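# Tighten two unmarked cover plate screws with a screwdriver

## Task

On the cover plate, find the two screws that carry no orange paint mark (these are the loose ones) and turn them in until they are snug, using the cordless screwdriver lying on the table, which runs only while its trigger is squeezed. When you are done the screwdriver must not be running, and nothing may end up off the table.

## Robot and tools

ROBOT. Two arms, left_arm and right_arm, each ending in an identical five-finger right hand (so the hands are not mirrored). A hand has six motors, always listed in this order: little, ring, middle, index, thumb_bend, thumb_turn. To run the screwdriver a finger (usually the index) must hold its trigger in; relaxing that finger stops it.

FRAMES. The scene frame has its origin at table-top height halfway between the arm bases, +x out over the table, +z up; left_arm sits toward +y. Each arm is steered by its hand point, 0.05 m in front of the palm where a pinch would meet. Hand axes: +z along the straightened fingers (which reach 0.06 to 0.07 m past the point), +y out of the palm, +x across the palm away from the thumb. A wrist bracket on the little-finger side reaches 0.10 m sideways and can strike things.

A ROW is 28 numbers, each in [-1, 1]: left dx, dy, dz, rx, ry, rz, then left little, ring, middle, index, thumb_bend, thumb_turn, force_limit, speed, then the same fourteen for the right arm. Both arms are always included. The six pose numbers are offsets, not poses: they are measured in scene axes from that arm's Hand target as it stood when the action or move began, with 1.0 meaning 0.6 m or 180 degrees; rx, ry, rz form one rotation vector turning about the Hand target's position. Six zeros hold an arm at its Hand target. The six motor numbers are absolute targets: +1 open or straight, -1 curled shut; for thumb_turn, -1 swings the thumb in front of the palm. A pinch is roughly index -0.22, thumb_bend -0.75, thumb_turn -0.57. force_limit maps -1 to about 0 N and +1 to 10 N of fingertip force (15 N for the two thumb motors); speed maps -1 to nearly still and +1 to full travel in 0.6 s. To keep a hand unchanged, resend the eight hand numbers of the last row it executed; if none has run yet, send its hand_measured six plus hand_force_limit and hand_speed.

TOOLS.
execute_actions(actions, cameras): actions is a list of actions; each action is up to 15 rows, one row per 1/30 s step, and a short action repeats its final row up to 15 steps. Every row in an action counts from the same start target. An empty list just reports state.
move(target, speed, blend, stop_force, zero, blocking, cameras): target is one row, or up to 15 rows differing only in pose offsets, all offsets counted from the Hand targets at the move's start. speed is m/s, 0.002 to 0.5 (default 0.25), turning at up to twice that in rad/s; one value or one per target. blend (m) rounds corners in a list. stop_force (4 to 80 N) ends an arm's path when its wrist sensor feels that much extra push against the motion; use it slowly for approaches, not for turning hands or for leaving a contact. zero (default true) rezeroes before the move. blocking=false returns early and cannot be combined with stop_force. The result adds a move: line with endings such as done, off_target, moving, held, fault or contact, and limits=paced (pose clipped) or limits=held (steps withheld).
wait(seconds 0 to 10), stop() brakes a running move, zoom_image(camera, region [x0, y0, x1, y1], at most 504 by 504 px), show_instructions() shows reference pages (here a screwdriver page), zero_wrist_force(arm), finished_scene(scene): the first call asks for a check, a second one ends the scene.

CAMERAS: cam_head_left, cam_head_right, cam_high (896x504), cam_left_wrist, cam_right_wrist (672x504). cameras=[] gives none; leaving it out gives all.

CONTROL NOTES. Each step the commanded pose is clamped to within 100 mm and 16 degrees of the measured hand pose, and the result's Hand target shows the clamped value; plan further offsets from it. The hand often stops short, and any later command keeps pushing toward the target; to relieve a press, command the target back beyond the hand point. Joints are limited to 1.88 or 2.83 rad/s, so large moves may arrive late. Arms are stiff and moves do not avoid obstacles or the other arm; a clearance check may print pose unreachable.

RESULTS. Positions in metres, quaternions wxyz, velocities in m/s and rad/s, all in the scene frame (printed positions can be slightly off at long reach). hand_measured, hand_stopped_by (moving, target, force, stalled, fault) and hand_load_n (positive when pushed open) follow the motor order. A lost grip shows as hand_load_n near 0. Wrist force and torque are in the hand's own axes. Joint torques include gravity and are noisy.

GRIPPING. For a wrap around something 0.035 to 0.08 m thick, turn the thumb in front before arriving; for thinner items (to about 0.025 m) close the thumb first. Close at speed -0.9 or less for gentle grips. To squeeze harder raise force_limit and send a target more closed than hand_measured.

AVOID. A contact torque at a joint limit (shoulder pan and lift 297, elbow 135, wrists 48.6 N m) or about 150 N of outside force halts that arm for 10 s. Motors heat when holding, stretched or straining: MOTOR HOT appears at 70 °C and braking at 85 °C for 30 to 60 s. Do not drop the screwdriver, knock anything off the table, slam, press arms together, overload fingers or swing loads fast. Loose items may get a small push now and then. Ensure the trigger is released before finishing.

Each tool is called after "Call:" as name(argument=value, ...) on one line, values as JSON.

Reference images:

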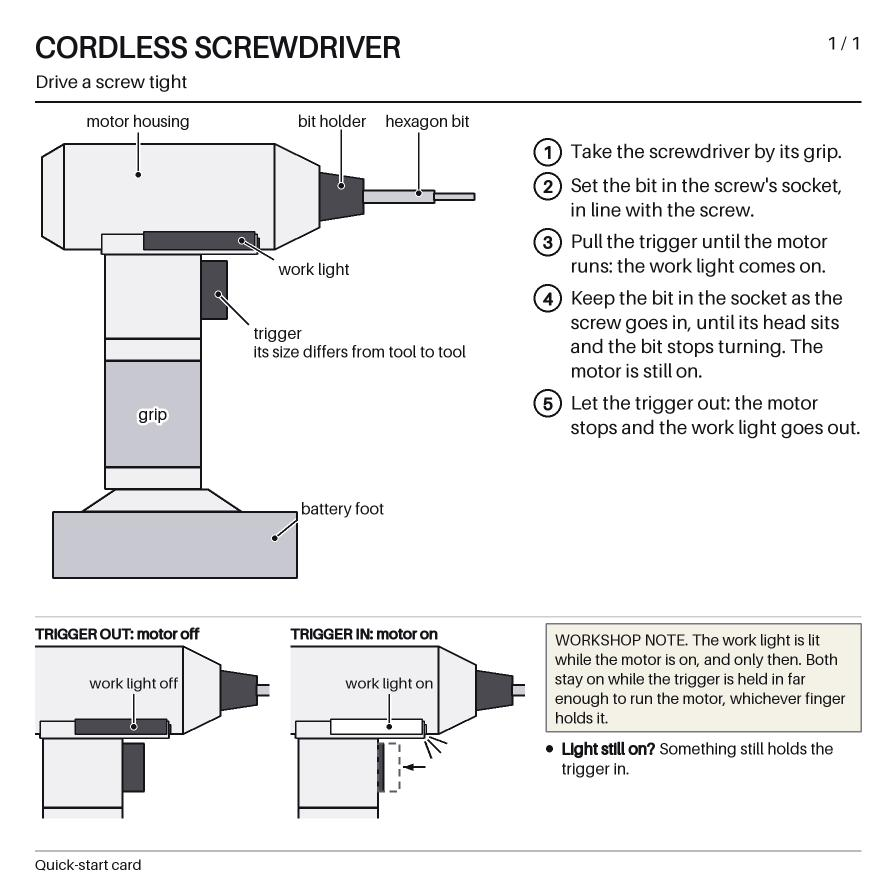

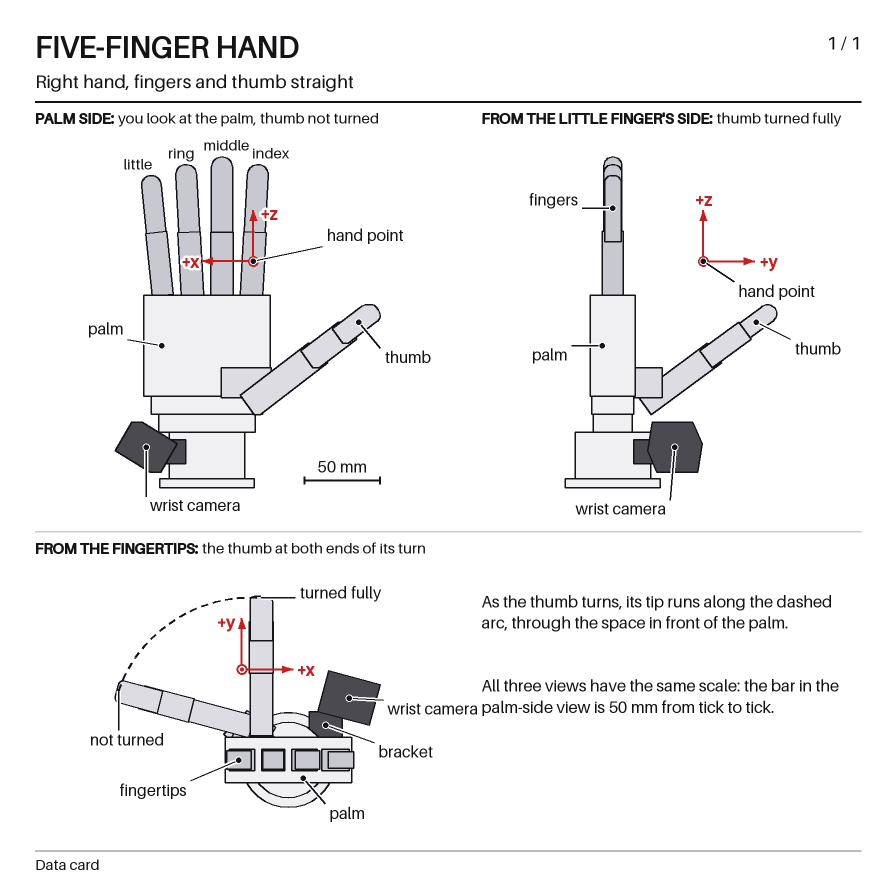

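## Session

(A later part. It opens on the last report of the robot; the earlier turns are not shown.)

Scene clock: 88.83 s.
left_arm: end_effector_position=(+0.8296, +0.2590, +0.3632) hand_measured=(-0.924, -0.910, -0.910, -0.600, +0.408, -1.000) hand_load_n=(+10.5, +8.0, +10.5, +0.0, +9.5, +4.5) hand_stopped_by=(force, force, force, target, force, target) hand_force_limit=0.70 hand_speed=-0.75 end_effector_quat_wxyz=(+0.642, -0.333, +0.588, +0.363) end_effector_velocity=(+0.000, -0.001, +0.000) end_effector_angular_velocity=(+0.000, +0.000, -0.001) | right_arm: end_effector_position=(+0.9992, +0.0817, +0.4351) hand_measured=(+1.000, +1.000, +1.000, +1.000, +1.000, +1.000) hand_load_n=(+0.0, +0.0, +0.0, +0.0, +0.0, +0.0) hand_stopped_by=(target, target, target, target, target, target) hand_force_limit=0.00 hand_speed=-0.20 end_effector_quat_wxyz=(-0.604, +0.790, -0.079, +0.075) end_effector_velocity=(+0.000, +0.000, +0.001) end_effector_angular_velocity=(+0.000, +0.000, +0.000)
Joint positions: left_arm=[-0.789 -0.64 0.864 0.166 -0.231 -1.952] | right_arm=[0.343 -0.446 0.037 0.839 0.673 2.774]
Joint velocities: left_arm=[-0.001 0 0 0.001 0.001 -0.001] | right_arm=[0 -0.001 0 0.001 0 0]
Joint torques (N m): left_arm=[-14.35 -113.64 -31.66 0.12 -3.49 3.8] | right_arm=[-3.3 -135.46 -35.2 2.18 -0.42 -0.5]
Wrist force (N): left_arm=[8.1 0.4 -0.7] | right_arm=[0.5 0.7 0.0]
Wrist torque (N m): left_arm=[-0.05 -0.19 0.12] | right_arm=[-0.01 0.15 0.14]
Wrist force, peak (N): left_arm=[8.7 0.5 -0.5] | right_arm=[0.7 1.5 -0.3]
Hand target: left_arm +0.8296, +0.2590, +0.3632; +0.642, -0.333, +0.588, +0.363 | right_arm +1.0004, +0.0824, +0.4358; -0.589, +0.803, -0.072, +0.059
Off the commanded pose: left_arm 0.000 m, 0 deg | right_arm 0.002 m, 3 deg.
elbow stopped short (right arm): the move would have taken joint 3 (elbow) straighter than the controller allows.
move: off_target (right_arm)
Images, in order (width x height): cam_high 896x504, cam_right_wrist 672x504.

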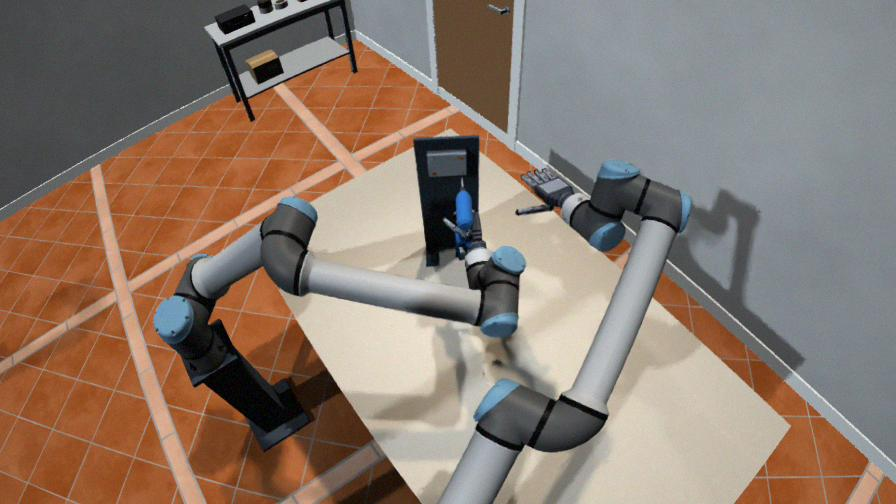

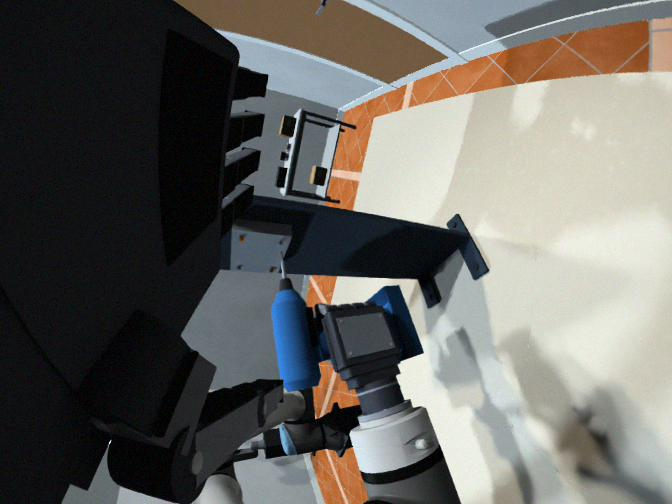

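Call:
zoom_image(camera="cam_high", region=[422, 145, 478, 185])

Call:
zoom_image(camera="cam_right_wrist", region=[215, 215, 305, 285])

Scaled by 9.000.

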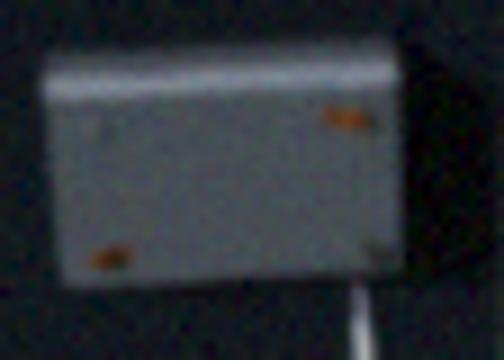

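Scaled by 5.600 from the camera's 672x504 image, which has a finer 960x720 frame.

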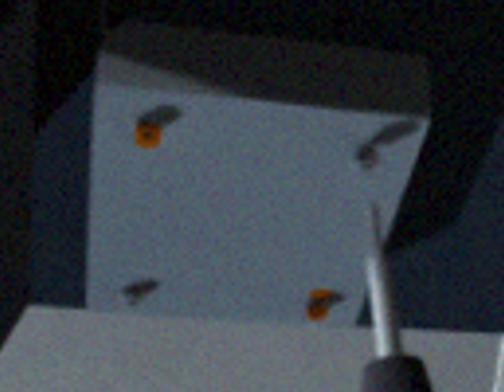

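Call:
move(target=[0.00443,0.01353,0,0,0,0,-1,-0.98,-1,-0.6,-0.62,-1,0.7,-0.75,0,0,0,0,0,0,1,1,1,1,1,1,0,-0.2], speed=0.03, stop_force=6, cameras=["cam_high","cam_right_wrist"])

Call:
zoom_image(camera="cam_high", region=[444, 150, 474, 185])

Call:
zoom_image(camera="cam_right_wrist", region=[265, 225, 300, 260])

Scene clock: 91.37 s.
left_arm: end_effector_position=(+0.8323, +0.2672, +0.3633) hand_measured=(-0.924, -0.910, -0.910, -0.600, +0.408, -1.000) hand_load_n=(+11.0, +8.0, +10.5, +0.0, +9.5, +4.5) hand_stopped_by=(force, force, force, target, force, target) hand_force_limit=0.70 hand_speed=-0.75 end_effector_quat_wxyz=(+0.642, -0.333, +0.588, +0.363) end_effector_velocity=(+0.000, -0.001, +0.000) end_effector_angular_velocity=(+0.001, +0.001, -0.001) | right_arm: end_effector_position=(+0.9992, +0.0817, +0.4351) hand_measured=(+1.000, +1.000, +1.000, +1.000, +1.000, +1.000) hand_load_n=(+0.0, +0.0, -0.5, +0.0, +0.0, +0.0) hand_stopped_by=(target, target, target, target, target, target) hand_force_limit=0.00 hand_speed=-0.20 end_effector_quat_wxyz=(-0.604, +0.790, -0.079, +0.075) end_effector_velocity=(+0.000, +0.000, +0.001) end_effector_angular_velocity=(+0.000, +0.000, +0.000)
Joint positions: left_arm=[-0.781 -0.642 0.867 0.177 -0.224 -1.965] | right_arm=[0.343 -0.446 0.037 0.839 0.673 2.774]
Joint velocities: left_arm=[-0.001 0 0 -0.001 0 0.002] | right_arm=[0 -0.001 0 0.001 0 0]
Joint torques (N m): left_arm=[-13.25 -116.38 -43.05 3.31 -2.57 2.35] | right_arm=[-6.01 -130.28 -37.06 0.87 0.42 -0.17]
Wrist force (N): left_arm=[8.5 0.7 -0.4] | right_arm=[0.3 1.1 -0.2]
Wrist torque (N m): left_arm=[-0.03 -0.26 0.14] | right_arm=[0.07 0.19 0.14]
Wrist force, peak (N): left_arm=[8.7 0.8 -0.5] | right_arm=[0.6 1.3 0.0]
Hand target: left_arm +0.8323, +0.2671, +0.3632; +0.642, -0.333, +0.588, +0.363 | right_arm +1.0004, +0.0824, +0.4358; -0.589, +0.803, -0.072, +0.059
Off the commanded pose: left_arm 0.000 m, 0 deg | right_arm 0.002 m, 3 deg.
elbow stopped short (right arm): the move would have taken joint 3 (elbow) straighter than the controller allows.
move: off_target (right_arm)
Images, in order (width x height): cam_high 896x504, cam_right_wrist 672x504.

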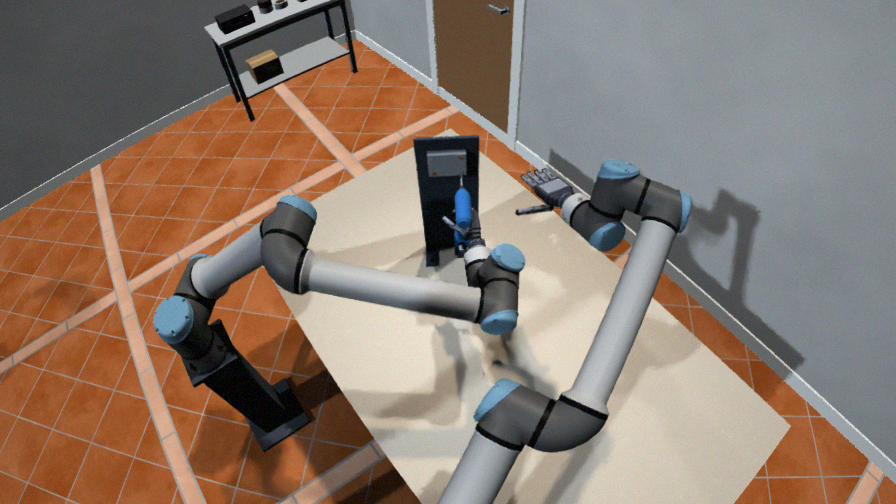

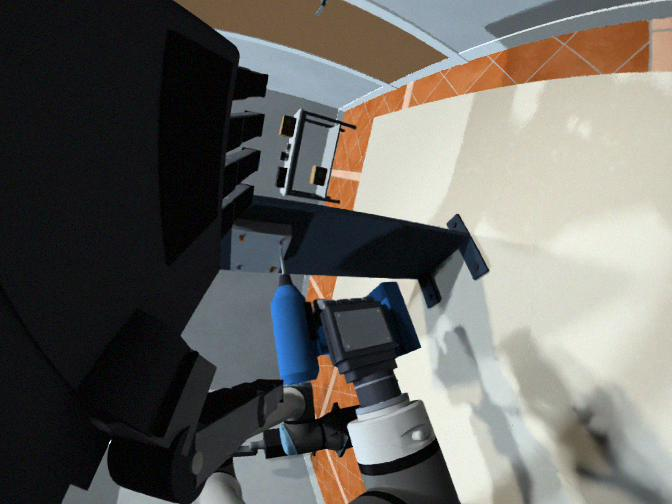

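Scaled by 14.400.

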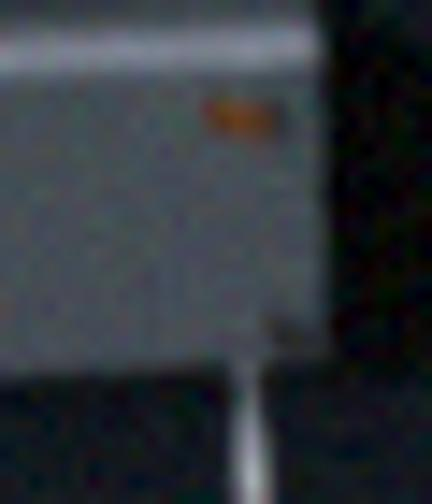

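Scaled by 14.400 from the camera's 672x504 image, which has a finer 960x720 frame.

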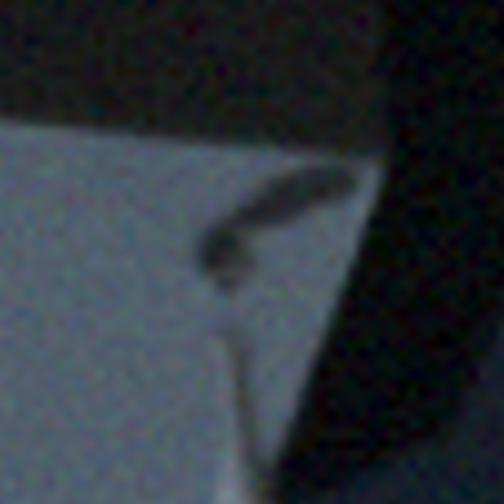

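Call:
move(target=[0.01250,0.01561,0,0,0,0,-1,-0.98,-1,-0.6,-0.62,-1,0.7,-0.75,0,0,0,0,0,0,1,1,1,1,1,1,0,-0.2], speed=0.008, stop_force=5, cameras=["cam_high","cam_right_wrist"])

Call:
zoom_image(camera="cam_high", region=[444, 150, 474, 185])

Call:
zoom_image(camera="cam_right_wrist", region=[265, 225, 300, 260])

Scene clock: 95.47 s.
left_arm: end_effector_position=(+0.8351, +0.2705, +0.3632) hand_measured=(-0.924, -0.910, -0.910, -0.600, +0.408, -1.000) hand_load_n=(+11.0, +8.5, +10.0, +0.0, +10.0, +4.0) hand_stopped_by=(force, force, force, target, force, target) hand_force_limit=0.70 hand_speed=-0.75 end_effector_quat_wxyz=(+0.642, -0.333, +0.588, +0.363) end_effector_velocity=(+0.000, +0.000, +0.001) end_effector_angular_velocity=(+0.001, +0.001, +0.001) | right_arm: end_effector_position=(+0.9992, +0.0817, +0.4351) hand_measured=(+1.000, +1.000, +1.000, +1.000, +1.000, +1.000) hand_load_n=(+0.0, +0.0, +0.0, -0.5, +0.0, +0.0) hand_stopped_by=(target, target, target, target, target, target) hand_force_limit=0.00 hand_speed=-0.20 end_effector_quat_wxyz=(-0.604, +0.790, -0.079, +0.075) end_effector_velocity=(+0.000, +0.000, +0.000) end_effector_angular_velocity=(+0.000, +0.000, +0.000)
Joint positions: left_arm=[-0.777 -0.639 0.862 0.186 -0.22 -1.973] | right_arm=[0.343 -0.446 0.037 0.839 0.673 2.774]
Joint velocities: left_arm=[0 -0.001 0 0.001 -0.001 0.001] | right_arm=[0 0 0 0 0 0]
Joint torques (N m): left_arm=[-11.04 -122.22 -33.88 -0.18 -2.66 3.96] | right_arm=[14 -135.52 -39.81 -1.22 1.45 1.29]
Wrist force (N): left_arm=[8.0 1.2 -5.4] | right_arm=[0.3 0.5 0.1]
Wrist torque (N m): left_arm=[0.10 -0.56 0.10] | right_arm=[-0.04 0.18 0.13]
Wrist force, peak (N): left_arm=[9.2 1.7 -9.5] | right_arm=[0.8 1.3 0.0]
Hand target: left_arm +0.8351, +0.2705, +0.3632; +0.642, -0.333, +0.588, +0.363 | right_arm +1.0004, +0.0824, +0.4358; -0.589, +0.803, -0.072, +0.059
Off the commanded pose: left_arm 0.008 m, 0 deg | right_arm 0.002 m, 3 deg.
elbow stopped short (right arm): the move would have taken joint 3 (elbow) straighter than the controller allows.
move: contact (left_arm), off_target (right_arm)
Images, in order (width x height): cam_high 896x504, cam_right_wrist 672x504.

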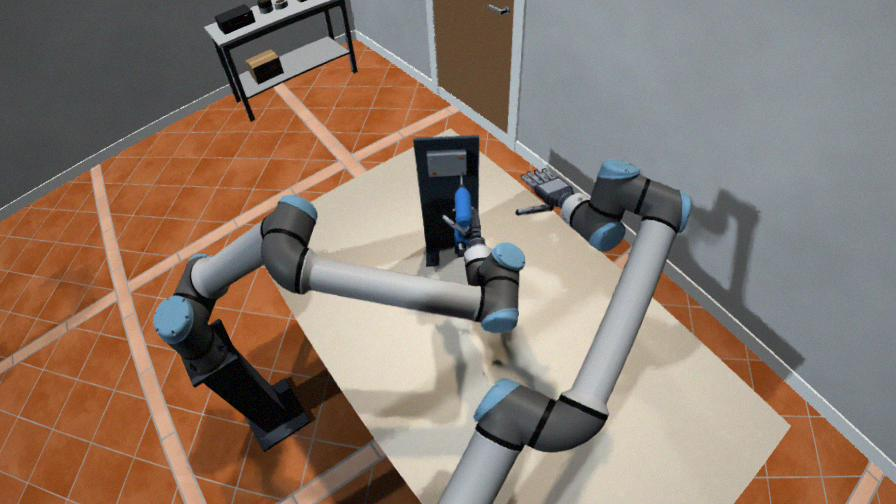

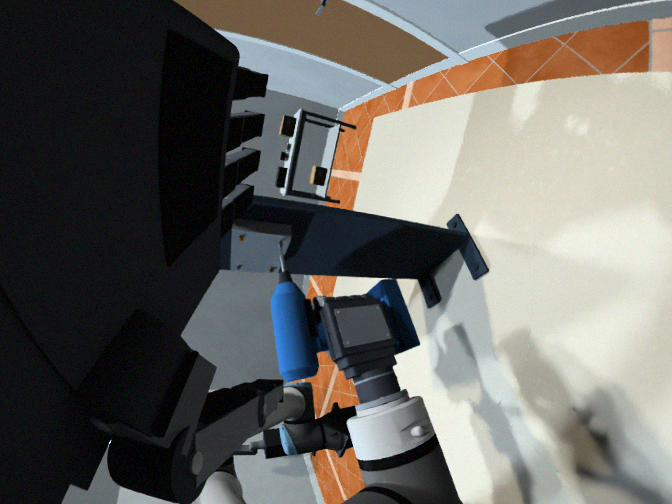

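Scaled by 14.400.

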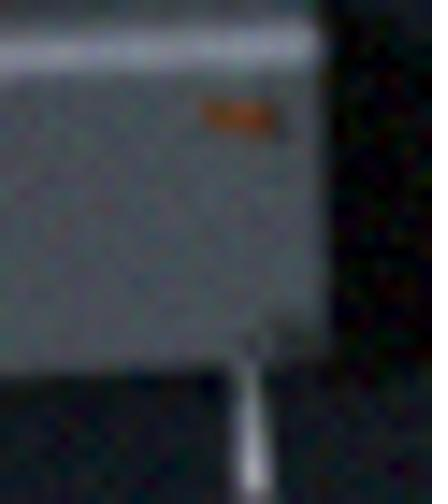

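Scaled by 14.400 from the camera's 672x504 image, which has a finer 960x720 frame.

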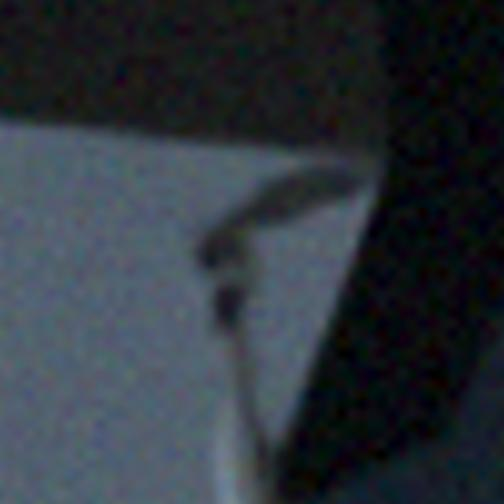

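Call:
move(target=[[-0.00208,-0.0026,0,0,0,0,-1,-0.98,-1,-0.6,-0.62,-1,0.7,-0.75,0,0,0,0,0,0,1,1,1,1,1,1,0,-0.2],[0.00052,-0.00468,-0.00117,0,0,0,-1,-0.98,-1,-0.6,-0.62,-1,0.7,-0.75,0,0,0,0,0,0,1,1,1,1,1,1,0,-0.2]], speed=0.03, cameras=[])

Call:
move(target=[0.00573,0.00715,0,0,0,0,-1,-0.98,-1,-0.6,-0.62,-1,0.7,-0.75,0,0,0,0,0,0,1,1,1,1,1,1,0,-0.2], speed=0.006, stop_force=5, cameras=["cam_high","cam_right_wrist"])

Call:
zoom_image(camera="cam_right_wrist", region=[265, 225, 300, 260])

Call:
zoom_image(camera="cam_high", region=[444, 150, 474, 185])

Scene clock: 97.10 s.
left_arm: end_effector_position=(+0.8354, +0.2676, +0.3626) hand_measured=(-0.924, -0.910, -0.910, -0.600, +0.408, -1.000) hand_load_n=(+10.5, +8.0, +10.0, +0.0, +9.5, +4.5) hand_stopped_by=(force, force, force, target, force, target) hand_force_limit=0.70 hand_speed=-0.75 end_effector_quat_wxyz=(+0.642, -0.333, +0.588, +0.363) end_effector_velocity=(+0.000, +0.001, -0.001) end_effector_angular_velocity=(+0.001, +0.001, +0.001) | right_arm: end_effector_position=(+0.9992, +0.0817, +0.4351) hand_measured=(+1.000, +1.000, +1.000, +1.000, +1.000, +1.000) hand_load_n=(+0.0, +0.0, +0.0, +0.0, +0.0, +0.0) hand_stopped_by=(target, target, target, target, target, target) hand_force_limit=0.00 hand_speed=-0.20 end_effector_quat_wxyz=(-0.604, +0.790, -0.079, +0.075) end_effector_velocity=(+0.000, +0.000, +0.002) end_effector_angular_velocity=(+0.000, -0.001, +0.000)
Joint positions: left_arm=[-0.779 -0.635 0.857 0.185 -0.222 -1.97] | right_arm=[0.343 -0.446 0.037 0.839 0.673 2.774]
Joint velocities: left_arm=[0.001 0 0.002 0 0.001 -0.001] | right_arm=[0 -0.001 0 0 0 0]
Joint torques (N m): left_arm=[7.87 -119.67 -32.09 6.13 0.55 -3.42] | right_arm=[7.93 -130.42 -40.8 1.47 1.72 -0.24]
Wrist force (N): left_arm=[8.5 0.6 -0.4] | right_arm=[0.5 1.2 -0.1]
Wrist torque (N m): left_arm=[-0.03 -0.26 0.15] | right_arm=[0.08 0.17 0.16]
Wrist force, peak (N): left_arm=[7.7 1.2 -5.9] | right_arm=[0.8 1.4 -0.1]
Hand target: left_arm +0.8354, +0.2677, +0.3625; +0.642, -0.333, +0.588, +0.363 | right_arm +1.0004, +0.0824, +0.4358; -0.589, +0.803, -0.072, +0.059
Off the commanded pose: left_arm 0.000 m, 0 deg | right_arm 0.002 m, 3 deg.
elbow stopped short (right arm): the move would have taken joint 3 (elbow) straighter than the controller allows.
move: off_target (right_arm)
No camera images: "cameras" was empty.

Scene clock: 102.00 s.
left_arm: end_effector_position=(+0.8367, +0.2694, +0.3625) hand_measured=(-0.924, -0.910, -0.910, -0.600, +0.408, -1.000) hand_load_n=(+10.5, +8.0, +10.0, +0.0, +9.5, +4.0) hand_stopped_by=(force, force, force, target, force, target) hand_force_limit=0.70 hand_speed=-0.75 end_effector_quat_wxyz=(+0.642, -0.333, +0.588, +0.363) end_effector_velocity=(+0.000, -0.001, +0.000) end_effector_angular_velocity=(+0.000, +0.000, -0.001) | right_arm: end_effector_position=(+0.9992, +0.0817, +0.4351) hand_measured=(+1.000, +1.000, +1.000, +1.000, +1.000, +1.000) hand_load_n=(+0.0, +0.0, +0.0, +0.0, +0.0, +0.0) hand_stopped_by=(target, target, target, target, target, target) hand_force_limit=0.00 hand_speed=-0.20 end_effector_quat_wxyz=(-0.604, +0.790, -0.079, +0.075) end_effector_velocity=(+0.000, +0.000, +0.000) end_effector_angular_velocity=(+0.000, +0.000, +0.000)
Joint positions: left_arm=[-0.777 -0.634 0.855 0.19 -0.22 -1.974] | right_arm=[0.343 -0.446 0.037 0.839 0.673 2.774]
Joint velocities: left_arm=[-0.001 0 0 0 0 0] | right_arm=[0 0 0 0 0 0]
Joint torques (N m): left_arm=[-4.95 -119.47 -33.15 1.04 -2.17 3.5] | right_arm=[14.47 -135.17 -41.86 -1.29 1.51 1.39]
Wrist force (N): left_arm=[8.9 1.4 -7.0] | right_arm=[0.5 0.8 0.1]
Wrist torque (N m): left_arm=[0.22 -0.53 0.15] | right_arm=[0.01 0.16 0.14]
Wrist force, peak (N): left_arm=[9.2 1.5 -7.9] | right_arm=[0.5 1.4 0.4]
Hand target: left_arm +0.8367, +0.2694, +0.3625; +0.642, -0.333, +0.588, +0.363 | right_arm +1.0004, +0.0824, +0.4358; -0.589, +0.803, -0.072, +0.059
Off the commanded pose: left_arm 0.003 m, 0 deg | right_arm 0.002 m, 3 deg.
elbow stopped short (right arm): the move would have taken joint 3 (elbow) straighter than the controller allows.
move: contact (left_arm), off_target (right_arm)
Images, in order (width x height): cam_high 896x504, cam_right_wrist 672x504.

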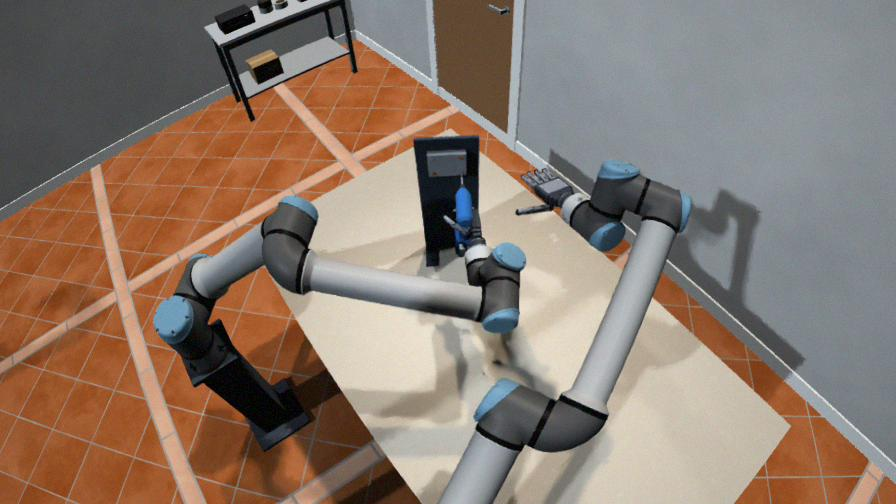

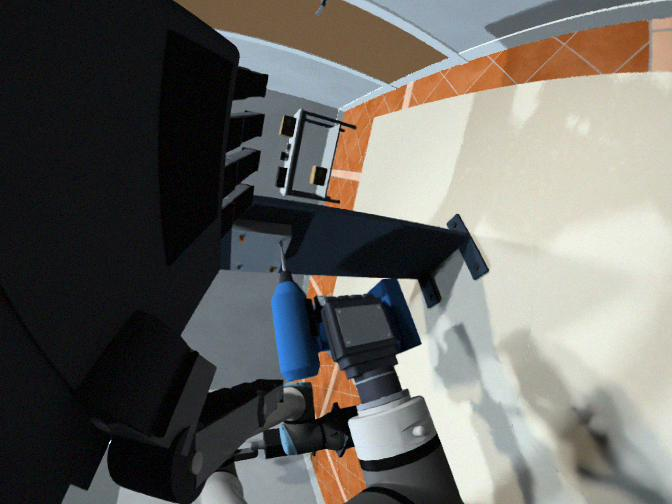

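Scaled by 14.400 from the camera's 672x504 image, which has a finer 960x720 frame.

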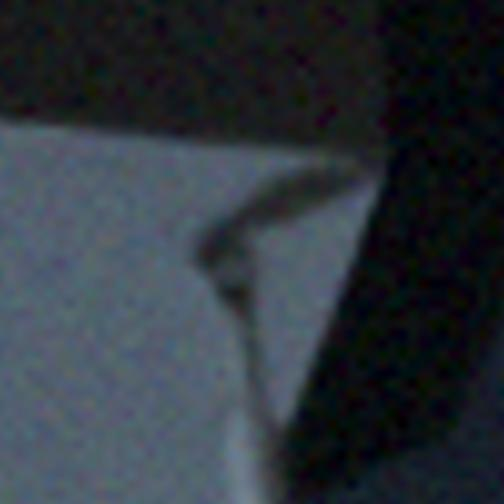

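Scaled by 14.400.

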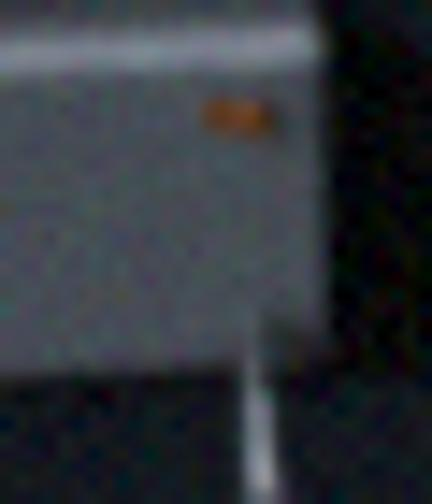

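Call:
zoom_image(camera="cam_right_wrist", region=[276, 228, 296, 248])

Scaled by 25.200 from the camera's 672x504 image, which has a finer 960x720 frame.

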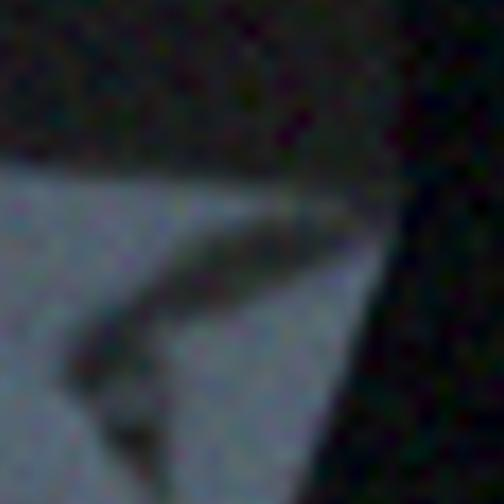

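Call:
move(target=[-0.0125,-0.0156,0,0,0,0,-1,-0.98,-1,-0.6,-0.62,-1,0.7,-0.75,0,0,0,0,0,0,1,1,1,1,1,1,0,-0.2], speed=0.05, cameras=["cam_right_wrist"])

Call:
zoom_image(camera="cam_right_wrist", region=[276, 228, 296, 248])

Call:
zoom_image(camera="cam_right_wrist", region=[236, 226, 256, 246])

Call:
zoom_image(camera="cam_right_wrist", region=[230, 256, 250, 276])

Scene clock: 104.30 s.
left_arm: end_effector_position=(+0.8291, +0.2599, +0.3625) hand_measured=(-0.924, -0.910, -0.910, -0.600, +0.408, -1.000) hand_load_n=(+11.0, +8.0, +10.0, +0.0, +9.5, +4.5) hand_stopped_by=(force, force, force, target, force, target) hand_force_limit=0.70 hand_speed=-0.75 end_effector_quat_wxyz=(+0.642, -0.333, +0.588, +0.363) end_effector_velocity=(+0.000, -0.001, +0.000) end_effector_angular_velocity=(+0.001, +0.002, -0.001) | right_arm: end_effector_position=(+0.9992, +0.0817, +0.4351) hand_measured=(+1.000, +1.000, +1.000, +1.000, +1.000, +1.000) hand_load_n=(+0.0, +0.0, +0.0, +0.0, +0.0, +0.0) hand_stopped_by=(target, target, target, target, target, target) hand_force_limit=0.00 hand_speed=-0.20 end_effector_quat_wxyz=(-0.604, +0.790, -0.079, +0.075) end_effector_velocity=(+0.000, +0.000, -0.001) end_effector_angular_velocity=(+0.000, +0.001, +0.000)
Joint positions: left_arm=[-0.789 -0.642 0.868 0.164 -0.231 -1.952] | right_arm=[0.343 -0.446 0.037 0.839 0.673 2.774]
Joint velocities: left_arm=[-0.001 0.001 0 0.001 0.001 0.002] | right_arm=[0 0.001 0 0 0 0]
Joint torques (N m): left_arm=[11.32 -108.55 -45.21 5.66 0.09 -0.48] | right_arm=[4.7 -126.79 -41.66 -0.38 1.51 0.71]
Wrist force (N): left_arm=[8.0 0.6 -0.3] | right_arm=[0.5 0.8 0.2]
Wrist torque (N m): left_arm=[-0.05 -0.18 0.11] | right_arm=[0.00 0.15 0.14]
Wrist force, peak (N): left_arm=[8.8 1.1 -7.2] | right_arm=[0.3 1.5 -0.4]
Hand target: left_arm +0.8292, +0.2600, +0.3625; +0.642, -0.333, +0.588, +0.363 | right_arm +1.0004, +0.0824, +0.4358; -0.589, +0.803, -0.072, +0.059
Off the commanded pose: left_arm 0.000 m, 0 deg | right_arm 0.002 m, 3 deg.
elbow stopped short (right arm): the move would have taken joint 3 (elbow) straighter than the controller allows.
move: off_target (right_arm)
Images, in order (width x height): cam_right_wrist 672x504.

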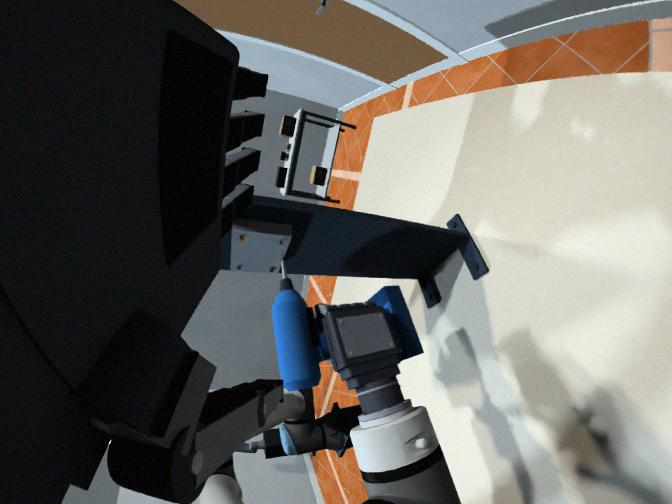

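Scaled by 25.200 from the camera's 672x504 image, which has a finer 960x720 frame.

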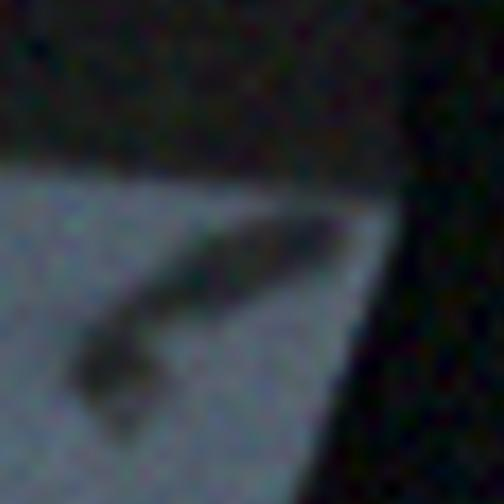

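Scaled by 25.200 from the camera's 672x504 image, which has a finer 960x720 frame.

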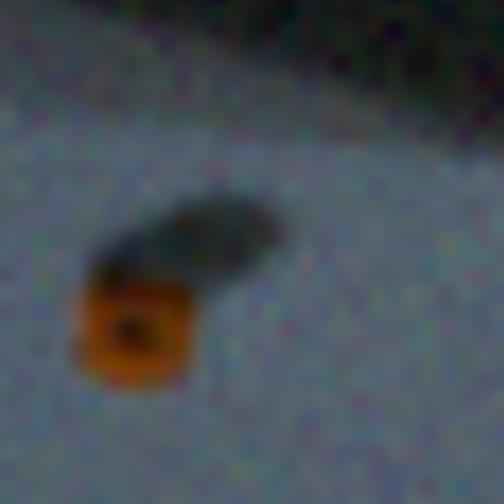

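Scaled by 25.200 from the camera's 672x504 image, which has a finer 960x720 frame.

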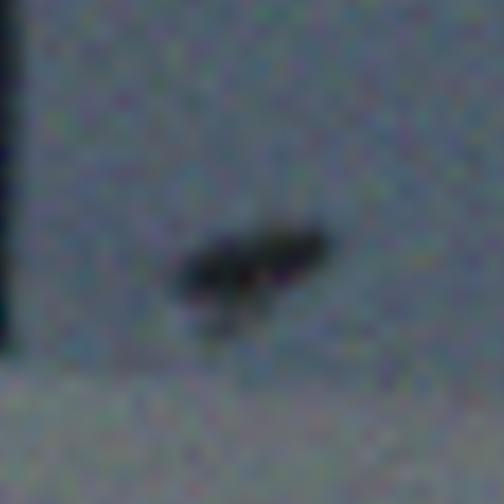

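Call:
move(target=[0.01133,0.01228,0.00067,0,0,0,-1,-0.98,-1,-0.6,-0.62,-1,0.7,-0.75,0,0,0,0,0,0,1,1,1,1,1,1,0,-0.2], speed=0.04, cameras=[])

Call:
move(target=[0.00573,0.00715,0,0,0,0,-1,-0.98,-1,-0.6,-0.62,-1,0.7,-0.75,0,0,0,0,0,0,1,1,1,1,1,1,0,-0.2], speed=0.006, stop_force=5, cameras=["cam_right_wrist"])

Call:
zoom_image(camera="cam_right_wrist", region=[276, 228, 296, 248])

Scene clock: 105.57 s.
left_arm: end_effector_position=(+0.8361, +0.2675, +0.3629) hand_measured=(-0.924, -0.910, -0.910, -0.600, +0.408, -1.000) hand_load_n=(+10.5, +8.0, +10.0, +0.0, +9.5, +4.5) hand_stopped_by=(force, force, force, target, force, target) hand_force_limit=0.70 hand_speed=-0.75 end_effector_quat_wxyz=(+0.642, -0.333, +0.588, +0.363) end_effector_velocity=(+0.000, +0.000, +0.001) end_effector_angular_velocity=(-0.001, -0.002, +0.000) | right_arm: end_effector_position=(+0.9992, +0.0817, +0.4351) hand_measured=(+1.000, +1.000, +1.000, +1.000, +1.000, +1.000) hand_load_n=(+0.0, +0.0, +0.0, -0.5, +0.0, +0.0) hand_stopped_by=(target, target, target, target, target, target) hand_force_limit=0.00 hand_speed=-0.20 end_effector_quat_wxyz=(-0.604, +0.790, -0.079, +0.075) end_effector_velocity=(+0.000, +0.000, -0.001) end_effector_angular_velocity=(+0.000, +0.001, +0.000)
Joint positions: left_arm=[-0.778 -0.634 0.854 0.188 -0.221 -1.97] | right_arm=[0.343 -0.446 0.037 0.839 0.673 2.774]
Joint velocities: left_arm=[0 -0.001 0 0.001 0 -0.002] | right_arm=[0 0.001 0 0 0 0]
Joint torques (N m): left_arm=[-15.41 -104.69 -37.14 1.41 -2.92 -0.13] | right_arm=[-5.21 -129.02 -41.13 -0.29 1.53 0.75]
Wrist force (N): left_arm=[8.2 0.8 -0.6] | right_arm=[0.4 1.1 0.0]
Wrist torque (N m): left_arm=[0.00 -0.21 0.14] | right_arm=[0.06 0.17 0.14]
Wrist force, peak (N): left_arm=[8.8 0.7 -0.8] | right_arm=[0.7 1.4 -0.4]
Hand target: left_arm +0.8360, +0.2674, +0.3629; +0.642, -0.333, +0.588, +0.363 | right_arm +1.0004, +0.0824, +0.4358; -0.589, +0.803, -0.072, +0.059
Off the commanded pose: left_arm 0.000 m, 0 deg | right_arm 0.002 m, 3 deg.
elbow stopped short (right arm): the move would have taken joint 3 (elbow) straighter than the controller allows.
move: off_target (right_arm)
No camera images: "cameras" was empty.

Scene clock: 110.47 s.
left_arm: end_effector_position=(+0.8373, +0.2689, +0.3629) hand_measured=(-0.924, -0.910, -0.910, -0.600, +0.408, -1.000) hand_load_n=(+11.0, +8.5, +10.0, +0.0, +9.5, +4.5) hand_stopped_by=(force, force, force, target, force, target) hand_force_limit=0.70 hand_speed=-0.75 end_effector_quat_wxyz=(+0.642, -0.333, +0.588, +0.363) end_effector_velocity=(+0.000, +0.000, -0.001) end_effector_angular_velocity=(-0.001, -0.001, -0.001) | right_arm: end_effector_position=(+0.9992, +0.0817, +0.4351) hand_measured=(+1.000, +1.000, +1.000, +1.000, +1.000, +1.000) hand_load_n=(+0.0, +0.0, +0.0, +0.0, +0.0, -0.5) hand_stopped_by=(target, target, target, target, target, target) hand_force_limit=0.00 hand_speed=-0.20 end_effector_quat_wxyz=(-0.604, +0.790, -0.079, +0.075) end_effector_velocity=(+0.000, +0.000, -0.001) end_effector_angular_velocity=(-0.001, +0.001, +0.000)
Joint positions: left_arm=[-0.777 -0.633 0.852 0.192 -0.22 -1.974] | right_arm=[0.343 -0.446 0.037 0.839 0.673 2.774]
Joint velocities: left_arm=[0 0.001 0 0 0.001 -0.002] | right_arm=[0 0.001 0 0.001 0 0]
Joint torques (N m): left_arm=[-8.79 -123.53 -34.45 0.93 -1.8 3.06] | right_arm=[13.95 -135.89 -41.7 -1.34 1.45 1.41]
Wrist force (N): left_arm=[8.6 0.7 -6.5] | right_arm=[0.2 1.2 -0.1]
Wrist torque (N m): left_arm=[0.12 -0.48 0.13] | right_arm=[0.09 0.20 0.14]
Wrist force, peak (N): left_arm=[9.1 1.6 -7.3] | right_arm=[0.6 1.3 0.0]
Hand target: left_arm +0.8373, +0.2689, +0.3629; +0.642, -0.333, +0.588, +0.363 | right_arm +1.0004, +0.0824, +0.4358; -0.589, +0.803, -0.072, +0.059
Off the commanded pose: left_arm 0.003 m, 0 deg | right_arm 0.002 m, 3 deg.
elbow stopped short (right arm): the move would have taken joint 3 (elbow) straighter than the controller allows.
move: contact (left_arm), off_target (right_arm)
Images, in order (width x height): cam_right_wrist 672x504.

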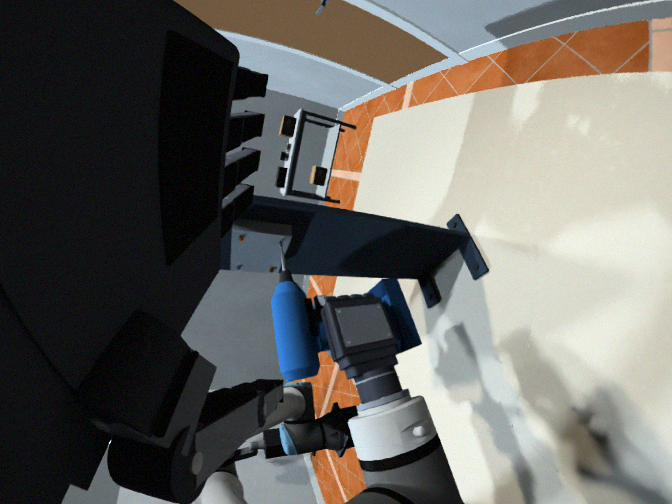

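Scaled by 25.200 from the camera's 672x504 image, which has a finer 960x720 frame.

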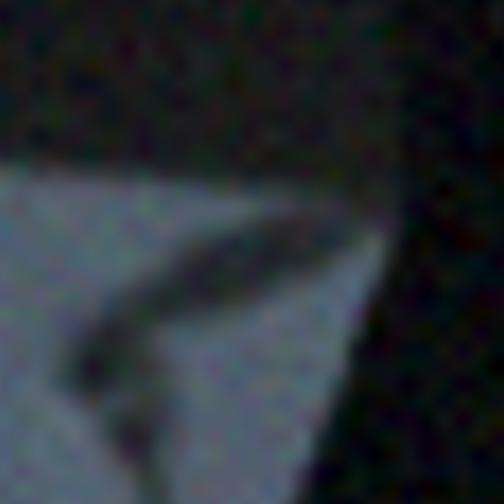

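Call:
move(target=[0.00417,0.0052,0,0,0,0,-1,-0.98,-1,-0.98,-0.62,-1,0.7,-0.75,0,0,0,0,0,0,1,1,1,1,1,1,0,-0.2], speed=0.004, stop_force=5, cameras=["cam_right_wrist"])

Call:
zoom_image(camera="cam_right_wrist", region=[276, 228, 296, 248])

Call:
zoom_image(camera="cam_right_wrist", region=[230, 220, 450, 400])

Scene clock: 118.73 s.
left_arm: end_effector_position=(+0.8374, +0.2691, +0.3630) hand_measured=(-0.924, -0.910, -0.910, -0.860, +0.408, -1.000) hand_load_n=(+11.5, +8.5, +10.0, +9.0, +9.5, +4.5) hand_stopped_by=(force, force, force, force, force, target) hand_force_limit=0.70 hand_speed=-0.75 end_effector_quat_wxyz=(+0.642, -0.333, +0.588, +0.363) end_effector_velocity=(+0.000, +0.000, +0.000) end_effector_angular_velocity=(+0.000, -0.001, +0.001) | right_arm: end_effector_position=(+0.9992, +0.0817, +0.4351) hand_measured=(+1.000, +1.000, +1.000, +1.000, +1.000, +1.000) hand_load_n=(+0.0, -0.5, +0.0, +0.0, +0.0, +0.0) hand_stopped_by=(target, target, target, target, target, target) hand_force_limit=0.00 hand_speed=-0.20 end_effector_quat_wxyz=(-0.604, +0.790, -0.079, +0.075) end_effector_velocity=(+0.000, +0.000, +0.001) end_effector_angular_velocity=(+0.001, -0.001, +0.000)
Joint positions: left_arm=[-0.776 -0.633 0.851 0.192 -0.219 -1.974] | right_arm=[0.343 -0.446 0.037 0.839 0.673 2.774]
Joint velocities: left_arm=[0 0 0 0 -0.001 -0.001] | right_arm=[0 -0.001 0 -0.001 0 0]
Joint torques (N m): left_arm=[11.66 -121.01 -51.45 6.03 -2.14 3.04] | right_arm=[14.22 -134.58 -40.64 -1.67 1.71 1.57]
Wrist force (N): left_arm=[7.0 0.2 -10.7] | right_arm=[0.1 1.0 0.0]
Wrist torque (N m): left_arm=[0.48 -0.73 0.12] | right_arm=[0.05 0.21 0.13]
Wrist force, peak (N): left_arm=[9.7 2.5 -13.0] | right_arm=[0.6 1.5 0.0]
Hand target: left_arm +0.8374, +0.2691, +0.3630; +0.642, -0.333, +0.588, +0.363 | right_arm +1.0004, +0.0824, +0.4358; -0.589, +0.803, -0.072, +0.059
Off the commanded pose: left_arm 0.004 m, 0 deg | right_arm 0.002 m, 3 deg.
elbow stopped short (right arm): the move would have taken joint 3 (elbow) straighter than the controller allows.
move: contact (left_arm), off_target (right_arm)
Images, in order (width x height): cam_right_wrist 672x504.

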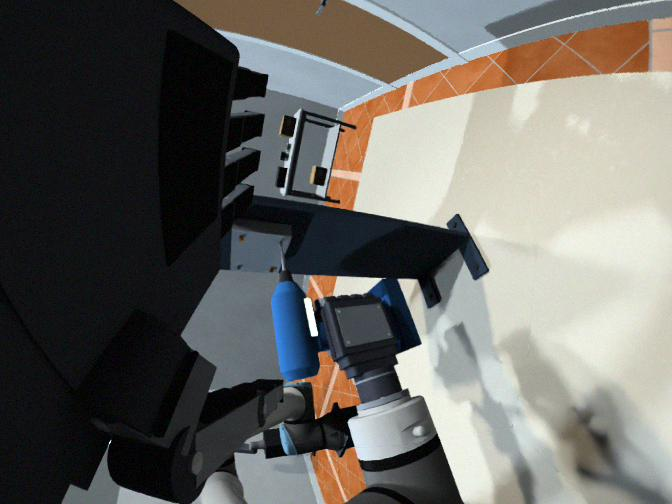

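Scaled by 25.200 from the camera's 672x504 image, which has a finer 960x720 frame.

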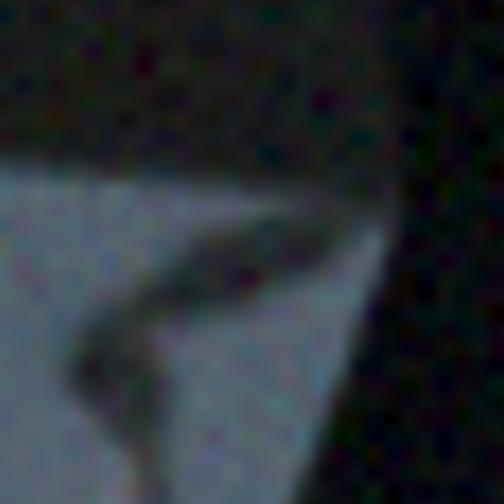

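Scaled by 2.291 from the camera's 672x504 image, which has a finer 960x720 frame.

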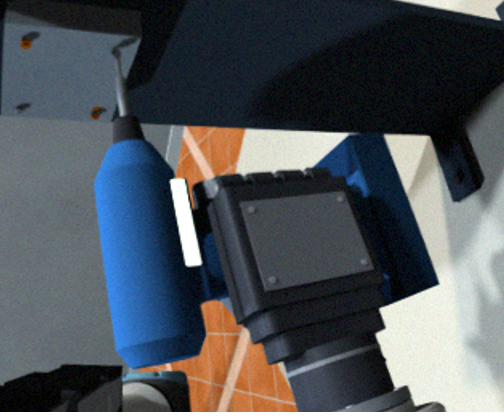

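Call:
move(target=[[-0.00240,0.00021,0.0005,0,0,0,-1,-0.98,-1,-0.98,-0.62,-1,0.7,-0.75,0,0,0,0,0,0,1,1,1,1,1,1,0,-0.2],[0.00157,0.00515,0.0005,0,0,0,-1,-0.98,-1,-0.98,-0.62,-1,0.7,-0.75,0,0,0,0,0,0,1,1,1,1,1,1,0,-0.2]], speed=0.006, stop_force=5, cameras=["cam_right_wrist"])

Call:
zoom_image(camera="cam_right_wrist", region=[276, 228, 296, 248])

Scene clock: 124.73 s.
left_arm: end_effector_position=(+0.8383, +0.2722, +0.3633) hand_measured=(-0.924, -0.910, -0.910, -0.860, +0.408, -1.000) hand_load_n=(+12.5, +9.5, +10.5, +9.0, +10.0, +4.5) hand_stopped_by=(force, force, force, force, force, target) hand_force_limit=0.70 hand_speed=-0.75 end_effector_quat_wxyz=(+0.642, -0.333, +0.588, +0.363) end_effector_velocity=(+0.000, -0.001, +0.000) end_effector_angular_velocity=(+0.000, -0.001, -0.001) | right_arm: end_effector_position=(+0.9992, +0.0817, +0.4351) hand_measured=(+1.000, +1.000, +1.000, +1.000, +1.000, +1.000) hand_load_n=(+0.0, +0.0, +0.0, +0.0, +0.0, -0.5) hand_stopped_by=(target, target, target, target, target, target) hand_force_limit=0.00 hand_speed=-0.20 end_effector_quat_wxyz=(-0.604, +0.790, -0.079, +0.075) end_effector_velocity=(+0.000, +0.000, +0.000) end_effector_angular_velocity=(+0.000, +0.001, +0.000)
Joint positions: left_arm=[-0.773 -0.633 0.853 0.197 -0.217 -1.98] | right_arm=[0.343 -0.446 0.037 0.839 0.673 2.774]
Joint velocities: left_arm=[-0.001 0 0 0 0 -0.001] | right_arm=[0 0 0 0.001 0 0]
Joint torques (N m): left_arm=[1.84 -89.48 -40.7 0.98 -2.75 -1.03] | right_arm=[13.75 -134.41 -41.11 0.13 0.76 0.79]
Wrist force (N): left_arm=[1.2 -4.0 0.7] | right_arm=[0.5 1.0 -0.3]
Wrist torque (N m): left_arm=[0.51 -0.89 0.09] | right_arm=[0.06 0.16 0.15]
Wrist force, peak (N): left_arm=[7.2 -0.1 -14.5] | right_arm=[0.6 1.3 0.1]
Hand target: left_arm +0.8383, +0.2722, +0.3633; +0.642, -0.333, +0.588, +0.363 | right_arm +1.0004, +0.0824, +0.4358; -0.589, +0.803, -0.072, +0.059
Off the commanded pose: left_arm 0.000 m, 0 deg | right_arm 0.002 m, 3 deg.
elbow stopped short (right arm): the move would have taken joint 3 (elbow) straighter than the controller allows.
move: off_target (right_arm)
Images, in order (width x height): cam_right_wrist 672x504.

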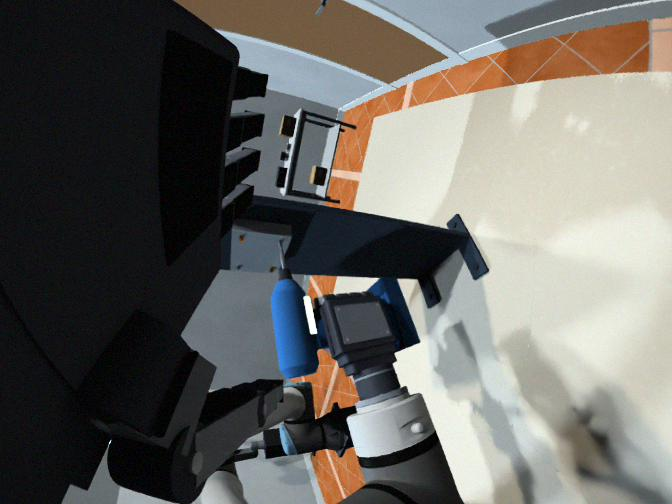

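Scaled by 25.200 from the camera's 672x504 image, which has a finer 960x720 frame.

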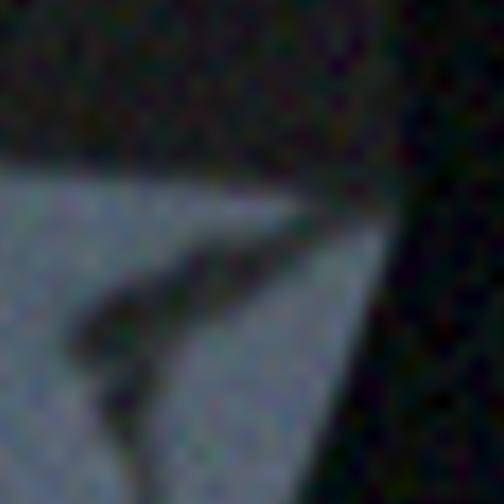

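Call:
move(target=[0.0042,0.0050,0.0006,0,0,0,-1,-0.98,-1,-0.98,-0.62,-1,0.7,-0.75,0,0,0,0,0,0,1,1,1,1,1,1,0,-0.2], speed=0.005, stop_force=8, cameras=[])

Call:
zoom_image(camera="cam_right_wrist", region=[276, 228, 296, 248])

Scene clock: 130.67 s.
left_arm: end_effector_position=(+0.8383, +0.2722, +0.3633) hand_measured=(-0.924, -0.910, -0.910, -0.860, +0.408, -1.000) hand_load_n=(+12.0, +9.0, +10.5, +9.0, +10.0, +4.0) hand_stopped_by=(force, force, force, force, force, target) hand_force_limit=0.70 hand_speed=-0.75 end_effector_quat_wxyz=(+0.642, -0.333, +0.588, +0.363) end_effector_velocity=(+0.000, +0.000, +0.000) end_effector_angular_velocity=(+0.000, +0.000, -0.001) | right_arm: end_effector_position=(+0.9992, +0.0817, +0.4351) hand_measured=(+1.000, +1.000, +1.000, +1.000, +1.000, +1.000) hand_load_n=(+0.0, +0.0, +0.0, +0.0, +0.0, +0.0) hand_stopped_by=(target, target, target, target, target, target) hand_force_limit=0.00 hand_speed=-0.20 end_effector_quat_wxyz=(-0.604, +0.790, -0.079, +0.075) end_effector_velocity=(+0.000, +0.000, +0.000) end_effector_angular_velocity=(+0.000, +0.000, +0.000)
Joint positions: left_arm=[-0.773 -0.633 0.853 0.197 -0.217 -1.98] | right_arm=[0.343 -0.446 0.037 0.839 0.673 2.774]
Joint velocities: left_arm=[0 0 0 0.001 0 0] | right_arm=[0 0 0 0 0 0]
Joint torques (N m): left_arm=[17.18 -91.6 -39.42 0.38 -2.69 1.01] | right_arm=[13.9 -135.39 -41.02 -1.44 1.26 1.52]
Wrist force (N): left_arm=[4.1 -3.0 -8.4] | right_arm=[0.7 0.7 0.0]
Wrist torque (N m): left_arm=[0.73 -1.03 0.16] | right_arm=[0.00 0.13 0.15]
Wrist force, peak (N): left_arm=[3.5 -3.2 -9.7] | right_arm=[0.6 1.4 -0.1]
Hand target: left_arm +0.8383, +0.2722, +0.3633; +0.642, -0.333, +0.588, +0.363 | right_arm +1.0004, +0.0824, +0.4358; -0.589, +0.803, -0.072, +0.059
Off the commanded pose: left_arm 0.004 m, 0 deg | right_arm 0.002 m, 3 deg.
elbow stopped short (right arm): the move would have taken joint 3 (elbow) straighter than the controller allows.
move: contact (left_arm), off_target (right_arm)
No camera images: "cameras" was empty.

Scaled by 25.200 from the camera's 672x504 image, which has a finer 960x720 frame.

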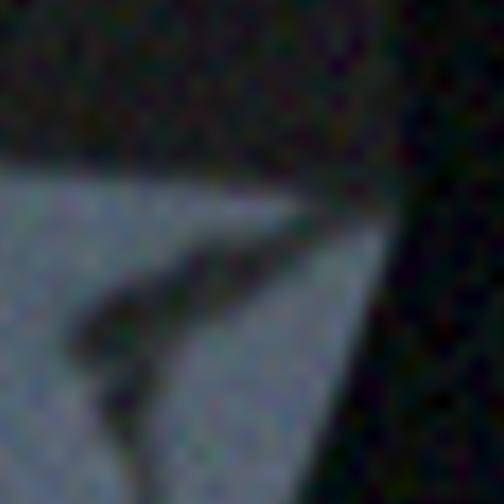

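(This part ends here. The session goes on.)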